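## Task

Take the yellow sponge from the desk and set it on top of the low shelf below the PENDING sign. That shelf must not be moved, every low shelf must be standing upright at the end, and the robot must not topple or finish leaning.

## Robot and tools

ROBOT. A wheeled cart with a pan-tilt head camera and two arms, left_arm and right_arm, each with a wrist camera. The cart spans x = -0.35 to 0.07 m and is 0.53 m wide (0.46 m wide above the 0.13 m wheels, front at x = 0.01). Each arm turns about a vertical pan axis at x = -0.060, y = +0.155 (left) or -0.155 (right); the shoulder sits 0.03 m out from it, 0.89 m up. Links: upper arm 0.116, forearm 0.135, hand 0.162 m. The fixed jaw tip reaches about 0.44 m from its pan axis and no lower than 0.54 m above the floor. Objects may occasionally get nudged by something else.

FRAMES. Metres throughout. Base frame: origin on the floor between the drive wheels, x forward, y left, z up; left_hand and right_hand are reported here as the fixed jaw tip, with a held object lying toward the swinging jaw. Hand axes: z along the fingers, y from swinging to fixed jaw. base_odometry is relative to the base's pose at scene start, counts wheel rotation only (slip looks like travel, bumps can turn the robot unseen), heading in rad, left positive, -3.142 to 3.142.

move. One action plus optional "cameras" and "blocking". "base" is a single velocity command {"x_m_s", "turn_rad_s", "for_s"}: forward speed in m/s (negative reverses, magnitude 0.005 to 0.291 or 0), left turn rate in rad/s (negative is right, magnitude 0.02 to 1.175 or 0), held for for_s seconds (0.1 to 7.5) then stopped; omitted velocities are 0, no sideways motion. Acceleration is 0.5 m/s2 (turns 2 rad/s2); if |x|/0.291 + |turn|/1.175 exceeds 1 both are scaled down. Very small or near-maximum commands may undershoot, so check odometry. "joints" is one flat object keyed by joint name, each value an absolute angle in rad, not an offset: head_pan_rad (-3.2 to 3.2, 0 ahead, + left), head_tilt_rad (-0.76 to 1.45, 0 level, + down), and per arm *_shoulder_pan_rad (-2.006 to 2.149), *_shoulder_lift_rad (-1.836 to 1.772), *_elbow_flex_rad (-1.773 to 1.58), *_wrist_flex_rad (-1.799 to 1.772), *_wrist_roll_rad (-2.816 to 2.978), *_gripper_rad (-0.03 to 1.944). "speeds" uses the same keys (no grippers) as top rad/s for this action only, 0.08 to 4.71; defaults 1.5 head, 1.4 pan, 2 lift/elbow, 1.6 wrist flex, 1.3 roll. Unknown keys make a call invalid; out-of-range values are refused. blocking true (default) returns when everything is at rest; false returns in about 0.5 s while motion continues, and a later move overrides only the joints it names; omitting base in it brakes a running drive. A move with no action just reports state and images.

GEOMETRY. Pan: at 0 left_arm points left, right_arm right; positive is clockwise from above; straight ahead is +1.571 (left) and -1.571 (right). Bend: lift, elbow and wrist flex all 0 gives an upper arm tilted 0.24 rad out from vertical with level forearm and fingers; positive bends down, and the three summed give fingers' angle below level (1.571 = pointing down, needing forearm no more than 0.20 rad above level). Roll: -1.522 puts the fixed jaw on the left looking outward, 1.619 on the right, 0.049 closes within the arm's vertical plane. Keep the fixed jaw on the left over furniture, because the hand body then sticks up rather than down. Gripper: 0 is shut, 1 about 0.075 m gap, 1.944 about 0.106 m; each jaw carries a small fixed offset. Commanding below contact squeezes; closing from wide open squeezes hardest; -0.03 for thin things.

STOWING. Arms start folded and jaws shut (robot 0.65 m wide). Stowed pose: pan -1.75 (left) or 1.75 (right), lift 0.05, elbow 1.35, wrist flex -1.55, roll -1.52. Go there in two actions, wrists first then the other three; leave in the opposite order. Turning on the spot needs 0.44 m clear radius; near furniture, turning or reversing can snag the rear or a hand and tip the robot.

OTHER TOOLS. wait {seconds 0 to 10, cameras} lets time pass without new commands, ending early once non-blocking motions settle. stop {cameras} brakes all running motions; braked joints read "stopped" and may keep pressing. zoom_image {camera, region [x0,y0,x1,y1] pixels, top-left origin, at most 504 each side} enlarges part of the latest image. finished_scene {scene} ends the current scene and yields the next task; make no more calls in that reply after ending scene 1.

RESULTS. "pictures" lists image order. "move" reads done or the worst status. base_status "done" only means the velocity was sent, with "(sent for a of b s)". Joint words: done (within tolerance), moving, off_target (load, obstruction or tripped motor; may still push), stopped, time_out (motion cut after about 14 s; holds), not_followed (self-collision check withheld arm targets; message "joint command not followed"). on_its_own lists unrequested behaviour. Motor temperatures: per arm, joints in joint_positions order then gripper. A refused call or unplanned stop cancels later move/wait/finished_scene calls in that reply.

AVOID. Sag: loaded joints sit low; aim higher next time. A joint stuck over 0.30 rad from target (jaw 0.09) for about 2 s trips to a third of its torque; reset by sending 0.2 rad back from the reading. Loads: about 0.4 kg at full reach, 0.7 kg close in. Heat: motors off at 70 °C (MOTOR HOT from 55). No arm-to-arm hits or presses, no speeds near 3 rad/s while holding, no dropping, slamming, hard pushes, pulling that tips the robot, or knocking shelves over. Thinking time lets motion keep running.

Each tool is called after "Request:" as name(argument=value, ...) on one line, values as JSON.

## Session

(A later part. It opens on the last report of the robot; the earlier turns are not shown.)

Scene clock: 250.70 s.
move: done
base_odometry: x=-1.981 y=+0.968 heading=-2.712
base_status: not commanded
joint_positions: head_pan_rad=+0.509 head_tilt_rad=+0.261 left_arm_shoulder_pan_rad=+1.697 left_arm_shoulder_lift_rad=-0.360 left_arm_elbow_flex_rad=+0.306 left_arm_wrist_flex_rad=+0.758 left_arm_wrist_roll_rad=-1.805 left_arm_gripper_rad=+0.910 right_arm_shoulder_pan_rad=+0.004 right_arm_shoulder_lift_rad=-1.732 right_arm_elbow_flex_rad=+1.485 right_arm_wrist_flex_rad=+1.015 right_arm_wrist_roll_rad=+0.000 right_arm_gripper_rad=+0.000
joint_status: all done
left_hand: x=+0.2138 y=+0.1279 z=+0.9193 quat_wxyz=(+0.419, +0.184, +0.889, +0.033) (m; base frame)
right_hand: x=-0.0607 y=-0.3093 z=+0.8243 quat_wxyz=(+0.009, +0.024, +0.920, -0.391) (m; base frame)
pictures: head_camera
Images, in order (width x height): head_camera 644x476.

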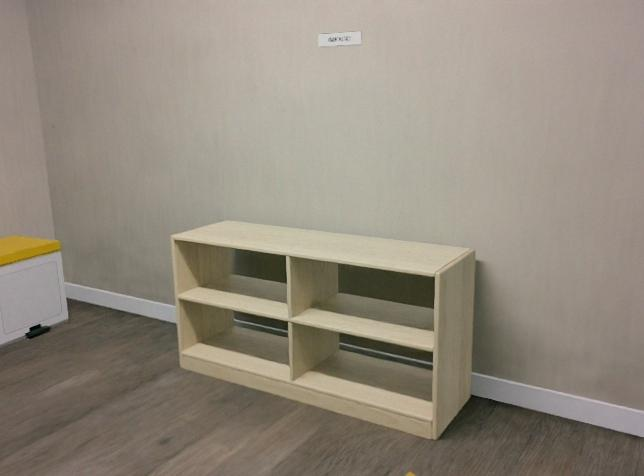

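Request:
zoom_image(camera="head_camera", region=[310, 24, 370, 54])

Request:
move(joints={"head_pan_rad":1.195,"head_tilt_rad":0.3}, cameras=["head_camera"])

Request:
zoom_image(camera="head_camera", region=[230, 5, 290, 40])

Scaled by 8.400.

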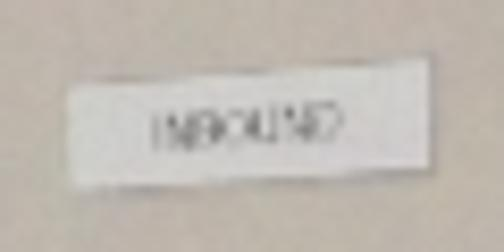

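Scene clock: 256.53 s.
move: done
base_odometry: x=-1.981 y=+0.968 heading=-2.712
base_status: not commanded
joint_positions: head_pan_rad=+1.184 head_tilt_rad=+0.292 left_arm_shoulder_pan_rad=+1.697 left_arm_shoulder_lift_rad=-0.360 left_arm_elbow_flex_rad=+0.306 left_arm_wrist_flex_rad=+0.758 left_arm_wrist_roll_rad=-1.805 left_arm_gripper_rad=+0.910 right_arm_shoulder_pan_rad=+0.004 right_arm_shoulder_lift_rad=-1.732 right_arm_elbow_flex_rad=+1.485 right_arm_wrist_flex_rad=+1.015 right_arm_wrist_roll_rad=+0.000 right_arm_gripper_rad=+0.000
joint_status: all done
left_hand: x=+0.2138 y=+0.1279 z=+0.9193 quat_wxyz=(+0.419, +0.184, +0.889, +0.033) (m; base frame)
right_hand: x=-0.0607 y=-0.3093 z=+0.8243 quat_wxyz=(+0.009, +0.024, +0.920, -0.391) (m; base frame)
pictures: head_camera
Images, in order (width x height): head_camera 644x476.

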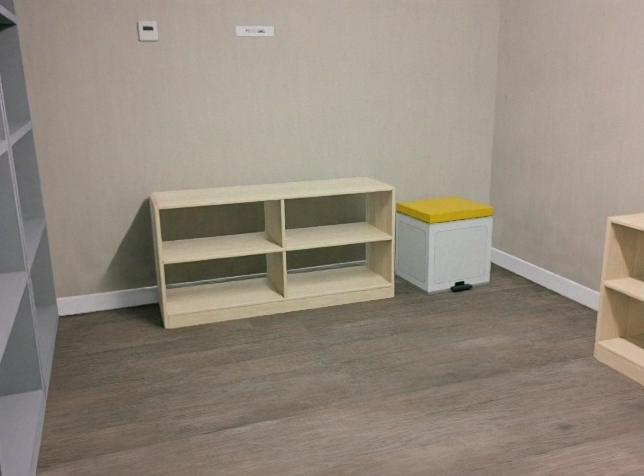

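Scaled by 8.400.

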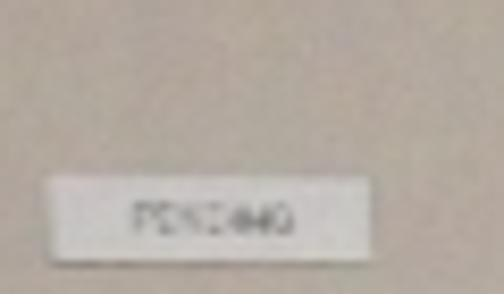

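Request:
move(base={"x_m_s":0.28,"for_s":1.07})

Request:
move(base={"turn_rad_s":0.9,"for_s":1.43}, joints={"head_pan_rad":0.22,"head_tilt_rad":0.45}, cameras=["head_camera"])

Request:
move(base={"x_m_s":0.28,"for_s":7.3})

Request:
move(base={"turn_rad_s":0.6,"for_s":0.38}, joints={"head_pan_rad":0,"head_tilt_rad":0.7}, cameras=["head_camera"])

Scene clock: 284.10 s.
move: done
base_odometry: x=-2.252 y=+0.844 heading=-2.713
base_status: done (sent for 1.07 of 1.07 s)
joint_positions: head_pan_rad=+1.184 head_tilt_rad=+0.293 left_arm_shoulder_pan_rad=+1.697 left_arm_shoulder_lift_rad=-0.360 left_arm_elbow_flex_rad=+0.306 left_arm_wrist_flex_rad=+0.758 left_arm_wrist_roll_rad=-1.805 left_arm_gripper_rad=+0.910 right_arm_shoulder_pan_rad=+0.003 right_arm_shoulder_lift_rad=-1.732 right_arm_elbow_flex_rad=+1.485 right_arm_wrist_flex_rad=+1.015 right_arm_wrist_roll_rad=+0.000 right_arm_gripper_rad=+0.000
joint_status: not commanded
left_hand: x=+0.2138 y=+0.1279 z=+0.9193 quat_wxyz=(+0.419, +0.184, +0.889, +0.033) (m; base frame)
right_hand: x=-0.0604 y=-0.3093 z=+0.8243 quat_wxyz=(+0.009, +0.024, +0.920, -0.391) (m; base frame)
pictures: none

Scene clock: 286.37 s.
move: done
base_odometry: x=-2.252 y=+0.844 heading=-1.424
base_status: done (sent for 1.43 of 1.43 s)
joint_positions: head_pan_rad=+0.229 head_tilt_rad=+0.442 left_arm_shoulder_pan_rad=+1.697 left_arm_shoulder_lift_rad=-0.360 left_arm_elbow_flex_rad=+0.306 left_arm_wrist_flex_rad=+0.758 left_arm_wrist_roll_rad=-1.805 left_arm_gripper_rad=+0.910 right_arm_shoulder_pan_rad=-0.002 right_arm_shoulder_lift_rad=-1.732 right_arm_elbow_flex_rad=+1.485 right_arm_wrist_flex_rad=+1.015 right_arm_wrist_roll_rad=+0.000 right_arm_gripper_rad=+0.000
joint_status: all done
left_hand: x=+0.2138 y=+0.1279 z=+0.9193 quat_wxyz=(+0.419, +0.184, +0.889, +0.033) (m; base frame)
right_hand: x=-0.0597 y=-0.3093 z=+0.8243 quat_wxyz=(+0.010, +0.021, +0.920, -0.390) (m; base frame)
pictures: head_camera
Images, in order (width x height): head_camera 644x476.

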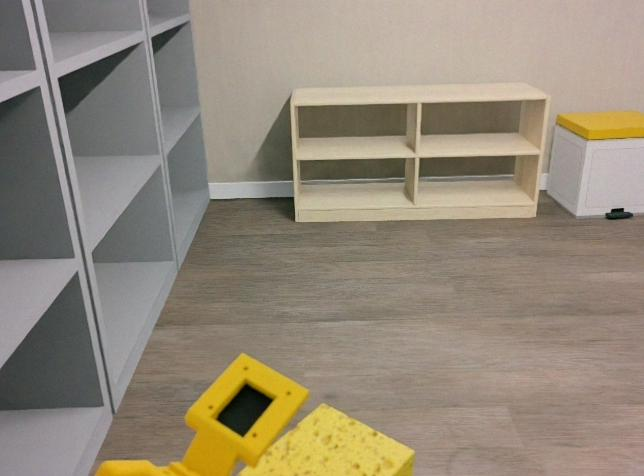

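Scene clock: 294.97 s.
move: done
base_odometry: x=-1.950 y=-1.177 heading=-1.422
base_status: done (sent for 7.3 of 7.3 s)
joint_positions: head_pan_rad=+0.228 head_tilt_rad=+0.442 left_arm_shoulder_pan_rad=+1.697 left_arm_shoulder_lift_rad=-0.360 left_arm_elbow_flex_rad=+0.306 left_arm_wrist_flex_rad=+0.758 left_arm_wrist_roll_rad=-1.805 left_arm_gripper_rad=+0.910 right_arm_shoulder_pan_rad=+0.004 right_arm_shoulder_lift_rad=-1.732 right_arm_elbow_flex_rad=+1.485 right_arm_wrist_flex_rad=+1.015 right_arm_wrist_roll_rad=+0.000 right_arm_gripper_rad=+0.000
joint_status: not commanded
left_hand: x=+0.2138 y=+0.1279 z=+0.9193 quat_wxyz=(+0.419, +0.184, +0.889, +0.033) (m; base frame)
right_hand: x=-0.0607 y=-0.3093 z=+0.8243 quat_wxyz=(+0.009, +0.024, +0.920, -0.391) (m; base frame)
pictures: none

Scene clock: 296.00 s.
move: done
base_odometry: x=-1.950 y=-1.176 heading=-1.204
base_status: done (sent for 0.37 of 0.37 s)
joint_positions: head_pan_rad=+0.009 head_tilt_rad=+0.693 left_arm_shoulder_pan_rad=+1.697 left_arm_shoulder_lift_rad=-0.360 left_arm_elbow_flex_rad=+0.306 left_arm_wrist_flex_rad=+0.758 left_arm_wrist_roll_rad=-1.805 left_arm_gripper_rad=+0.910 right_arm_shoulder_pan_rad=-0.002 right_arm_shoulder_lift_rad=-1.732 right_arm_elbow_flex_rad=+1.485 right_arm_wrist_flex_rad=+1.015 right_arm_wrist_roll_rad=+0.000 right_arm_gripper_rad=+0.000
joint_status: all done
left_hand: x=+0.2138 y=+0.1279 z=+0.9193 quat_wxyz=(+0.419, +0.184, +0.889, +0.033) (m; base frame)
right_hand: x=-0.0597 y=-0.3093 z=+0.8243 quat_wxyz=(+0.010, +0.021, +0.920, -0.390) (m; base frame)
pictures: head_camera
Images, in order (width x height): head_camera 644x476.

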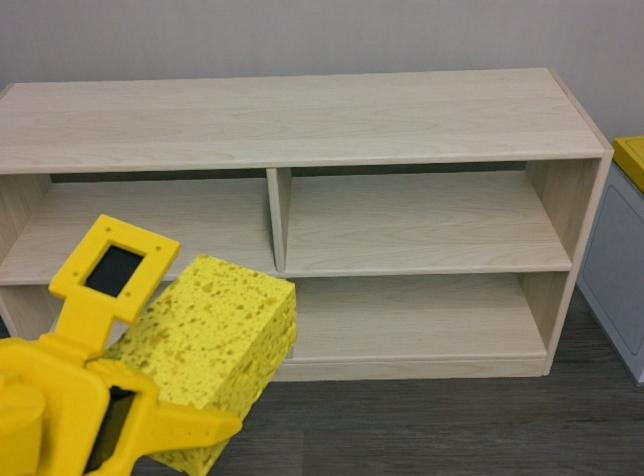

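Request:
move(base={"turn_rad_s":0.3,"for_s":0.2})

Request:
move(base={"x_m_s":0.28,"for_s":2.4}, joints={"head_tilt_rad":1.0,"left_arm_shoulder_pan_rad":1.6}, cameras=["head_camera"])

Scene clock: 309.90 s.
move: done
base_odometry: x=-1.950 y=-1.176 heading=-1.141
base_status: done (sent for 0.2 of 0.2 s)
joint_positions: head_pan_rad=+0.009 head_tilt_rad=+0.693 left_arm_shoulder_pan_rad=+1.698 left_arm_shoulder_lift_rad=-0.360 left_arm_elbow_flex_rad=+0.306 left_arm_wrist_flex_rad=+0.758 left_arm_wrist_roll_rad=-1.805 left_arm_gripper_rad=+0.910 right_arm_shoulder_pan_rad=+0.003 right_arm_shoulder_lift_rad=-1.732 right_arm_elbow_flex_rad=+1.485 right_arm_wrist_flex_rad=+1.015 right_arm_wrist_roll_rad=+0.000 right_arm_gripper_rad=+0.000
joint_status: not commanded
left_hand: x=+0.2137 y=+0.1275 z=+0.9193 quat_wxyz=(+0.419, +0.185, +0.889, +0.033) (m; base frame)
right_hand: x=-0.0604 y=-0.3093 z=+0.8243 quat_wxyz=(+0.009, +0.024, +0.920, -0.391) (m; base frame)
pictures: none

Scene clock: 313.53 s.
move: done
base_odometry: x=-1.672 y=-1.787 heading=-1.144
base_status: done (sent for 2.4 of 2.4 s)
joint_positions: head_pan_rad=+0.009 head_tilt_rad=+0.994 left_arm_shoulder_pan_rad=+1.603 left_arm_shoulder_lift_rad=-0.360 left_arm_elbow_flex_rad=+0.306 left_arm_wrist_flex_rad=+0.758 left_arm_wrist_roll_rad=-1.805 left_arm_gripper_rad=+0.910 right_arm_shoulder_pan_rad=+0.004 right_arm_shoulder_lift_rad=-1.732 right_arm_elbow_flex_rad=+1.485 right_arm_wrist_flex_rad=+1.015 right_arm_wrist_roll_rad=+0.000 right_arm_gripper_rad=+0.000
joint_status: all done
left_hand: x=+0.2151 y=+0.1536 z=+0.9193 quat_wxyz=(+0.417, +0.142, +0.896, +0.052) (m; base frame)
right_hand: x=-0.0607 y=-0.3093 z=+0.8243 quat_wxyz=(+0.009, +0.024, +0.920, -0.391) (m; base frame)
pictures: head_camera
Images, in order (width x height): head_camera 644x476.

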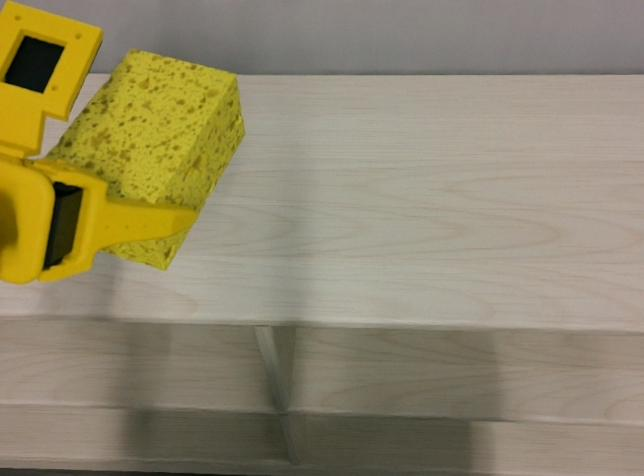

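Request:
move(base={"x_m_s":0.15,"for_s":0.9})

Request:
move(joints={"left_arm_shoulder_lift_rad":1.3,"left_arm_elbow_flex_rad":-0.45,"left_arm_wrist_flex_rad":-0.15}, speeds={"left_arm_shoulder_lift_rad":1.0,"left_arm_elbow_flex_rad":0.5,"left_arm_wrist_flex_rad":0.6})

Request:
move(joints={"left_arm_shoulder_lift_rad":1.65,"left_arm_elbow_flex_rad":-0.57,"left_arm_wrist_flex_rad":-0.35}, speeds={"left_arm_shoulder_lift_rad":0.35,"left_arm_elbow_flex_rad":0.15,"left_arm_wrist_flex_rad":0.25}, cameras=["head_camera"])

Scene clock: 326.87 s.
move: done
base_odometry: x=-1.617 y=-1.910 heading=-1.143
base_status: done (sent for 0.9 of 0.9 s)
joint_positions: head_pan_rad=+0.009 head_tilt_rad=+0.994 left_arm_shoulder_pan_rad=+1.603 left_arm_shoulder_lift_rad=-0.360 left_arm_elbow_flex_rad=+0.306 left_arm_wrist_flex_rad=+0.758 left_arm_wrist_roll_rad=-1.805 left_arm_gripper_rad=+0.910 right_arm_shoulder_pan_rad=+0.001 right_arm_shoulder_lift_rad=-1.732 right_arm_elbow_flex_rad=+1.485 right_arm_wrist_flex_rad=+1.015 right_arm_wrist_roll_rad=+0.000 right_arm_gripper_rad=+0.000
joint_status: not commanded
left_hand: x=+0.2151 y=+0.1536 z=+0.9193 quat_wxyz=(+0.417, +0.142, +0.896, +0.052) (m; base frame)
right_hand: x=-0.0602 y=-0.3093 z=+0.8243 quat_wxyz=(+0.009, +0.023, +0.920, -0.391) (m; base frame)
pictures: none

Scene clock: 329.27 s.
move: done
base_odometry: x=-1.617 y=-1.910 heading=-1.143
base_status: not commanded
joint_positions: head_pan_rad=+0.009 head_tilt_rad=+0.994 left_arm_shoulder_pan_rad=+1.603 left_arm_shoulder_lift_rad=+1.317 left_arm_elbow_flex_rad=-0.418 left_arm_wrist_flex_rad=-0.135 left_arm_wrist_roll_rad=-1.805 left_arm_gripper_rad=+0.910 right_arm_shoulder_pan_rad=+0.001 right_arm_shoulder_lift_rad=-1.732 right_arm_elbow_flex_rad=+1.485 right_arm_wrist_flex_rad=+1.015 right_arm_wrist_roll_rad=+0.000 right_arm_gripper_rad=+0.000
joint_status: all done
left_hand: x=+0.2918 y=+0.1511 z=+0.6833 quat_wxyz=(+0.390, +0.144, +0.908, +0.049) (m; base frame)
right_hand: x=-0.0602 y=-0.3093 z=+0.8243 quat_wxyz=(+0.009, +0.023, +0.920, -0.391) (m; base frame)
pictures: none

Scene clock: 330.77 s.
move: done
base_odometry: x=-1.617 y=-1.910 heading=-1.143
base_status: not commanded
joint_positions: head_pan_rad=+0.009 head_tilt_rad=+0.994 left_arm_shoulder_pan_rad=+1.600 left_arm_shoulder_lift_rad=+1.634 left_arm_elbow_flex_rad=-0.567 left_arm_wrist_flex_rad=-0.351 left_arm_wrist_roll_rad=-1.796 left_arm_gripper_rad=+0.910 right_arm_shoulder_pan_rad=+0.001 right_arm_shoulder_lift_rad=-1.732 right_arm_elbow_flex_rad=+1.485 right_arm_wrist_flex_rad=+1.015 right_arm_wrist_roll_rad=+0.000 right_arm_gripper_rad=+0.000
joint_status: all done
left_hand: x=+0.2730 y=+0.1527 z=+0.6393 quat_wxyz=(+0.411, +0.137, +0.900, +0.050) (m; base frame)
right_hand: x=-0.0602 y=-0.3093 z=+0.8243 quat_wxyz=(+0.009, +0.023, +0.920, -0.391) (m; base frame)
pictures: head_camera
Images, in order (width x height): head_camera 644x476.

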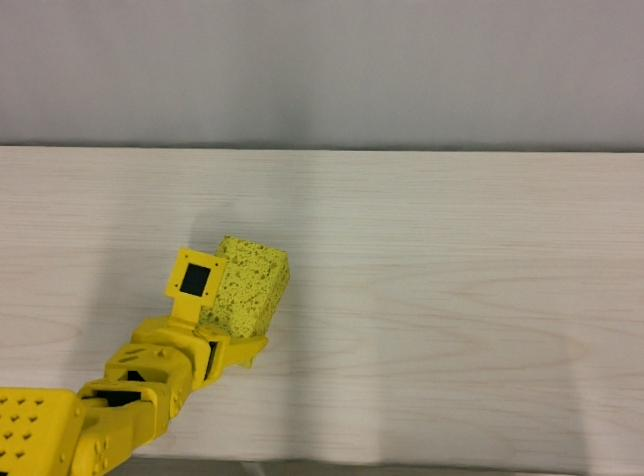

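Request:
move(joints={"left_arm_shoulder_lift_rad":1.72,"left_arm_elbow_flex_rad":-0.53,"left_arm_wrist_flex_rad":-0.45}, speeds={"left_arm_shoulder_lift_rad":0.15,"left_arm_elbow_flex_rad":0.1,"left_arm_wrist_flex_rad":0.2}, cameras=["head_camera","left_wrist_camera"])

Scene clock: 339.83 s.
move: done
base_odometry: x=-1.617 y=-1.910 heading=-1.143
base_status: not commanded
joint_positions: head_pan_rad=+0.009 head_tilt_rad=+0.994 left_arm_shoulder_pan_rad=+1.600 left_arm_shoulder_lift_rad=+1.671 left_arm_elbow_flex_rad=-0.561 left_arm_wrist_flex_rad=-0.452 left_arm_wrist_roll_rad=-1.796 left_arm_gripper_rad=+0.910 right_arm_shoulder_pan_rad=+0.001 right_arm_shoulder_lift_rad=-1.732 right_arm_elbow_flex_rad=+1.485 right_arm_wrist_flex_rad=+1.015 right_arm_wrist_roll_rad=+0.000 right_arm_gripper_rad=+0.000
joint_status: all done
left_hand: x=+0.2725 y=+0.1528 z=+0.6397 quat_wxyz=(+0.437, +0.135, +0.887, +0.054) (m; base frame)
right_hand: x=-0.0602 y=-0.3093 z=+0.8243 quat_wxyz=(+0.009, +0.023, +0.920, -0.391) (m; base frame)
pictures: head_camera, left_wrist_camera
Images, in order (width x height): head_camera 644x476, left_wrist_camera 644x476.

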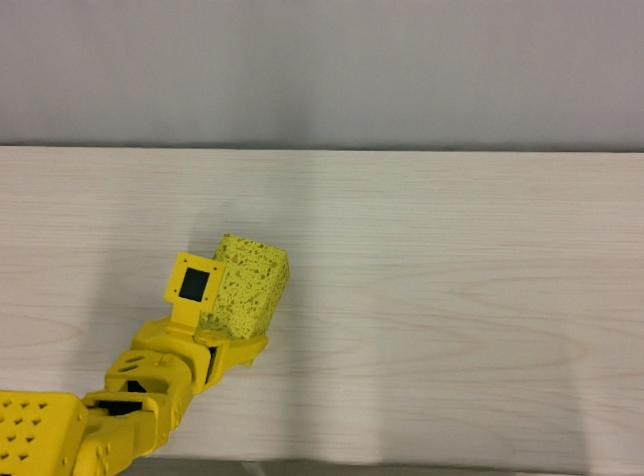

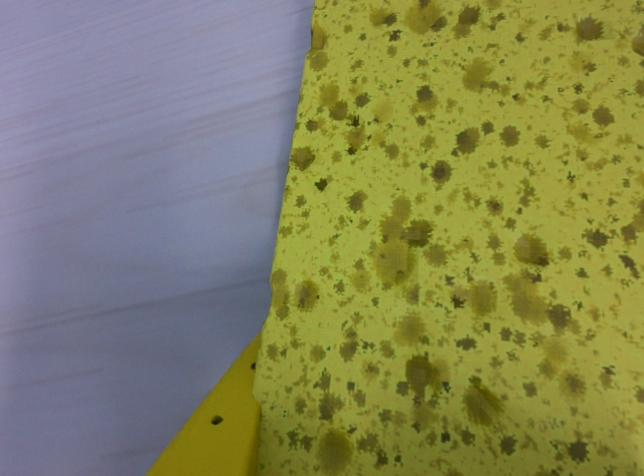

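Request:
move(joints={"left_arm_gripper_rad":1.15})

Request:
move(joints={"left_arm_gripper_rad":1.7})

Request:
move(joints={"left_arm_shoulder_lift_rad":1.2,"left_arm_wrist_flex_rad":-0.3}, speeds={"left_arm_shoulder_lift_rad":0.5})

Request:
move(joints={"left_arm_shoulder_lift_rad":0.4}, cameras=["head_camera"])

Scene clock: 346.43 s.
move: done
base_odometry: x=-1.617 y=-1.910 heading=-1.143
base_status: not commanded
joint_positions: head_pan_rad=+0.009 head_tilt_rad=+0.994 left_arm_shoulder_pan_rad=+1.605 left_arm_shoulder_lift_rad=+1.732 left_arm_elbow_flex_rad=-0.530 left_arm_wrist_flex_rad=-0.440 left_arm_wrist_roll_rad=-1.805 left_arm_gripper_rad=+1.143 right_arm_shoulder_pan_rad=+0.000 right_arm_shoulder_lift_rad=-1.732 right_arm_elbow_flex_rad=+1.485 right_arm_wrist_flex_rad=+1.015 right_arm_wrist_roll_rad=+0.000 right_arm_gripper_rad=+0.000
joint_status: all done
left_hand: x=+0.2480 y=+0.1520 z=+0.6149 quat_wxyz=(+0.390, +0.145, +0.908, +0.049) (m; base frame)
right_hand: x=-0.0599 y=-0.3093 z=+0.8243 quat_wxyz=(+0.010, +0.022, +0.920, -0.391) (m; base frame)
pictures: none

Scene clock: 347.23 s.
move: done
base_odometry: x=-1.617 y=-1.910 heading=-1.143
base_status: not commanded
joint_positions: head_pan_rad=+0.009 head_tilt_rad=+0.994 left_arm_shoulder_pan_rad=+1.605 left_arm_shoulder_lift_rad=+1.732 left_arm_elbow_flex_rad=-0.530 left_arm_wrist_flex_rad=-0.440 left_arm_wrist_roll_rad=-1.805 left_arm_gripper_rad=+1.692 right_arm_shoulder_pan_rad=+0.000 right_arm_shoulder_lift_rad=-1.732 right_arm_elbow_flex_rad=+1.485 right_arm_wrist_flex_rad=+1.015 right_arm_wrist_roll_rad=+0.000 right_arm_gripper_rad=+0.000
joint_status: all done
left_hand: x=+0.2480 y=+0.1520 z=+0.6149 quat_wxyz=(+0.390, +0.145, +0.908, +0.049) (m; base frame)
right_hand: x=-0.0599 y=-0.3093 z=+0.8243 quat_wxyz=(+0.010, +0.022, +0.920, -0.391) (m; base frame)
pictures: none

Scene clock: 348.80 s.
move: done
base_odometry: x=-1.617 y=-1.910 heading=-1.143
base_status: not commanded
joint_positions: head_pan_rad=+0.009 head_tilt_rad=+0.994 left_arm_shoulder_pan_rad=+1.605 left_arm_shoulder_lift_rad=+1.268 left_arm_elbow_flex_rad=-0.530 left_arm_wrist_flex_rad=-0.303 left_arm_wrist_roll_rad=-1.805 left_arm_gripper_rad=+1.692 right_arm_shoulder_pan_rad=+0.000 right_arm_shoulder_lift_rad=-1.732 right_arm_elbow_flex_rad=+1.485 right_arm_wrist_flex_rad=+1.015 right_arm_wrist_roll_rad=+0.000 right_arm_gripper_rad=+0.000
joint_status: all done
left_hand: x=+0.3360 y=+0.1491 z=+0.7483 quat_wxyz=(+0.534, +0.133, +0.832, +0.067) (m; base frame)
right_hand: x=-0.0599 y=-0.3093 z=+0.8243 quat_wxyz=(+0.010, +0.022, +0.920, -0.391) (m; base frame)
pictures: none

Scene clock: 350.10 s.
move: done
base_odometry: x=-1.617 y=-1.910 heading=-1.143
base_status: not commanded
joint_positions: head_pan_rad=+0.009 head_tilt_rad=+0.994 left_arm_shoulder_pan_rad=+1.605 left_arm_shoulder_lift_rad=+0.462 left_arm_elbow_flex_rad=-0.527 left_arm_wrist_flex_rad=-0.303 left_arm_wrist_roll_rad=-1.805 left_arm_gripper_rad=+1.692 right_arm_shoulder_pan_rad=+0.000 right_arm_shoulder_lift_rad=-1.732 right_arm_elbow_flex_rad=+1.485 right_arm_wrist_flex_rad=+1.015 right_arm_wrist_roll_rad=+0.000 right_arm_gripper_rad=+0.000
joint_status: all done
left_hand: x=+0.3290 y=+0.1493 z=+1.0558 quat_wxyz=(+0.818, +0.089, +0.559, +0.102) (m; base frame)
right_hand: x=-0.0599 y=-0.3093 z=+0.8243 quat_wxyz=(+0.010, +0.022, +0.920, -0.391) (m; base frame)
pictures: head_camera
Images, in order (width x height): head_camera 644x476.

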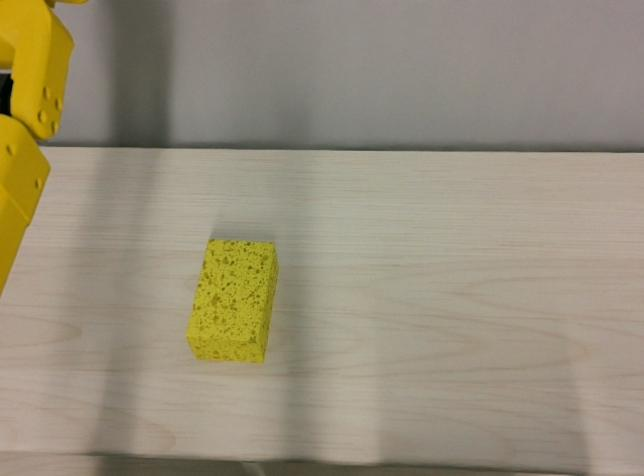

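Request:
finished_scene(scene=3)

The scene is finished: the task was done.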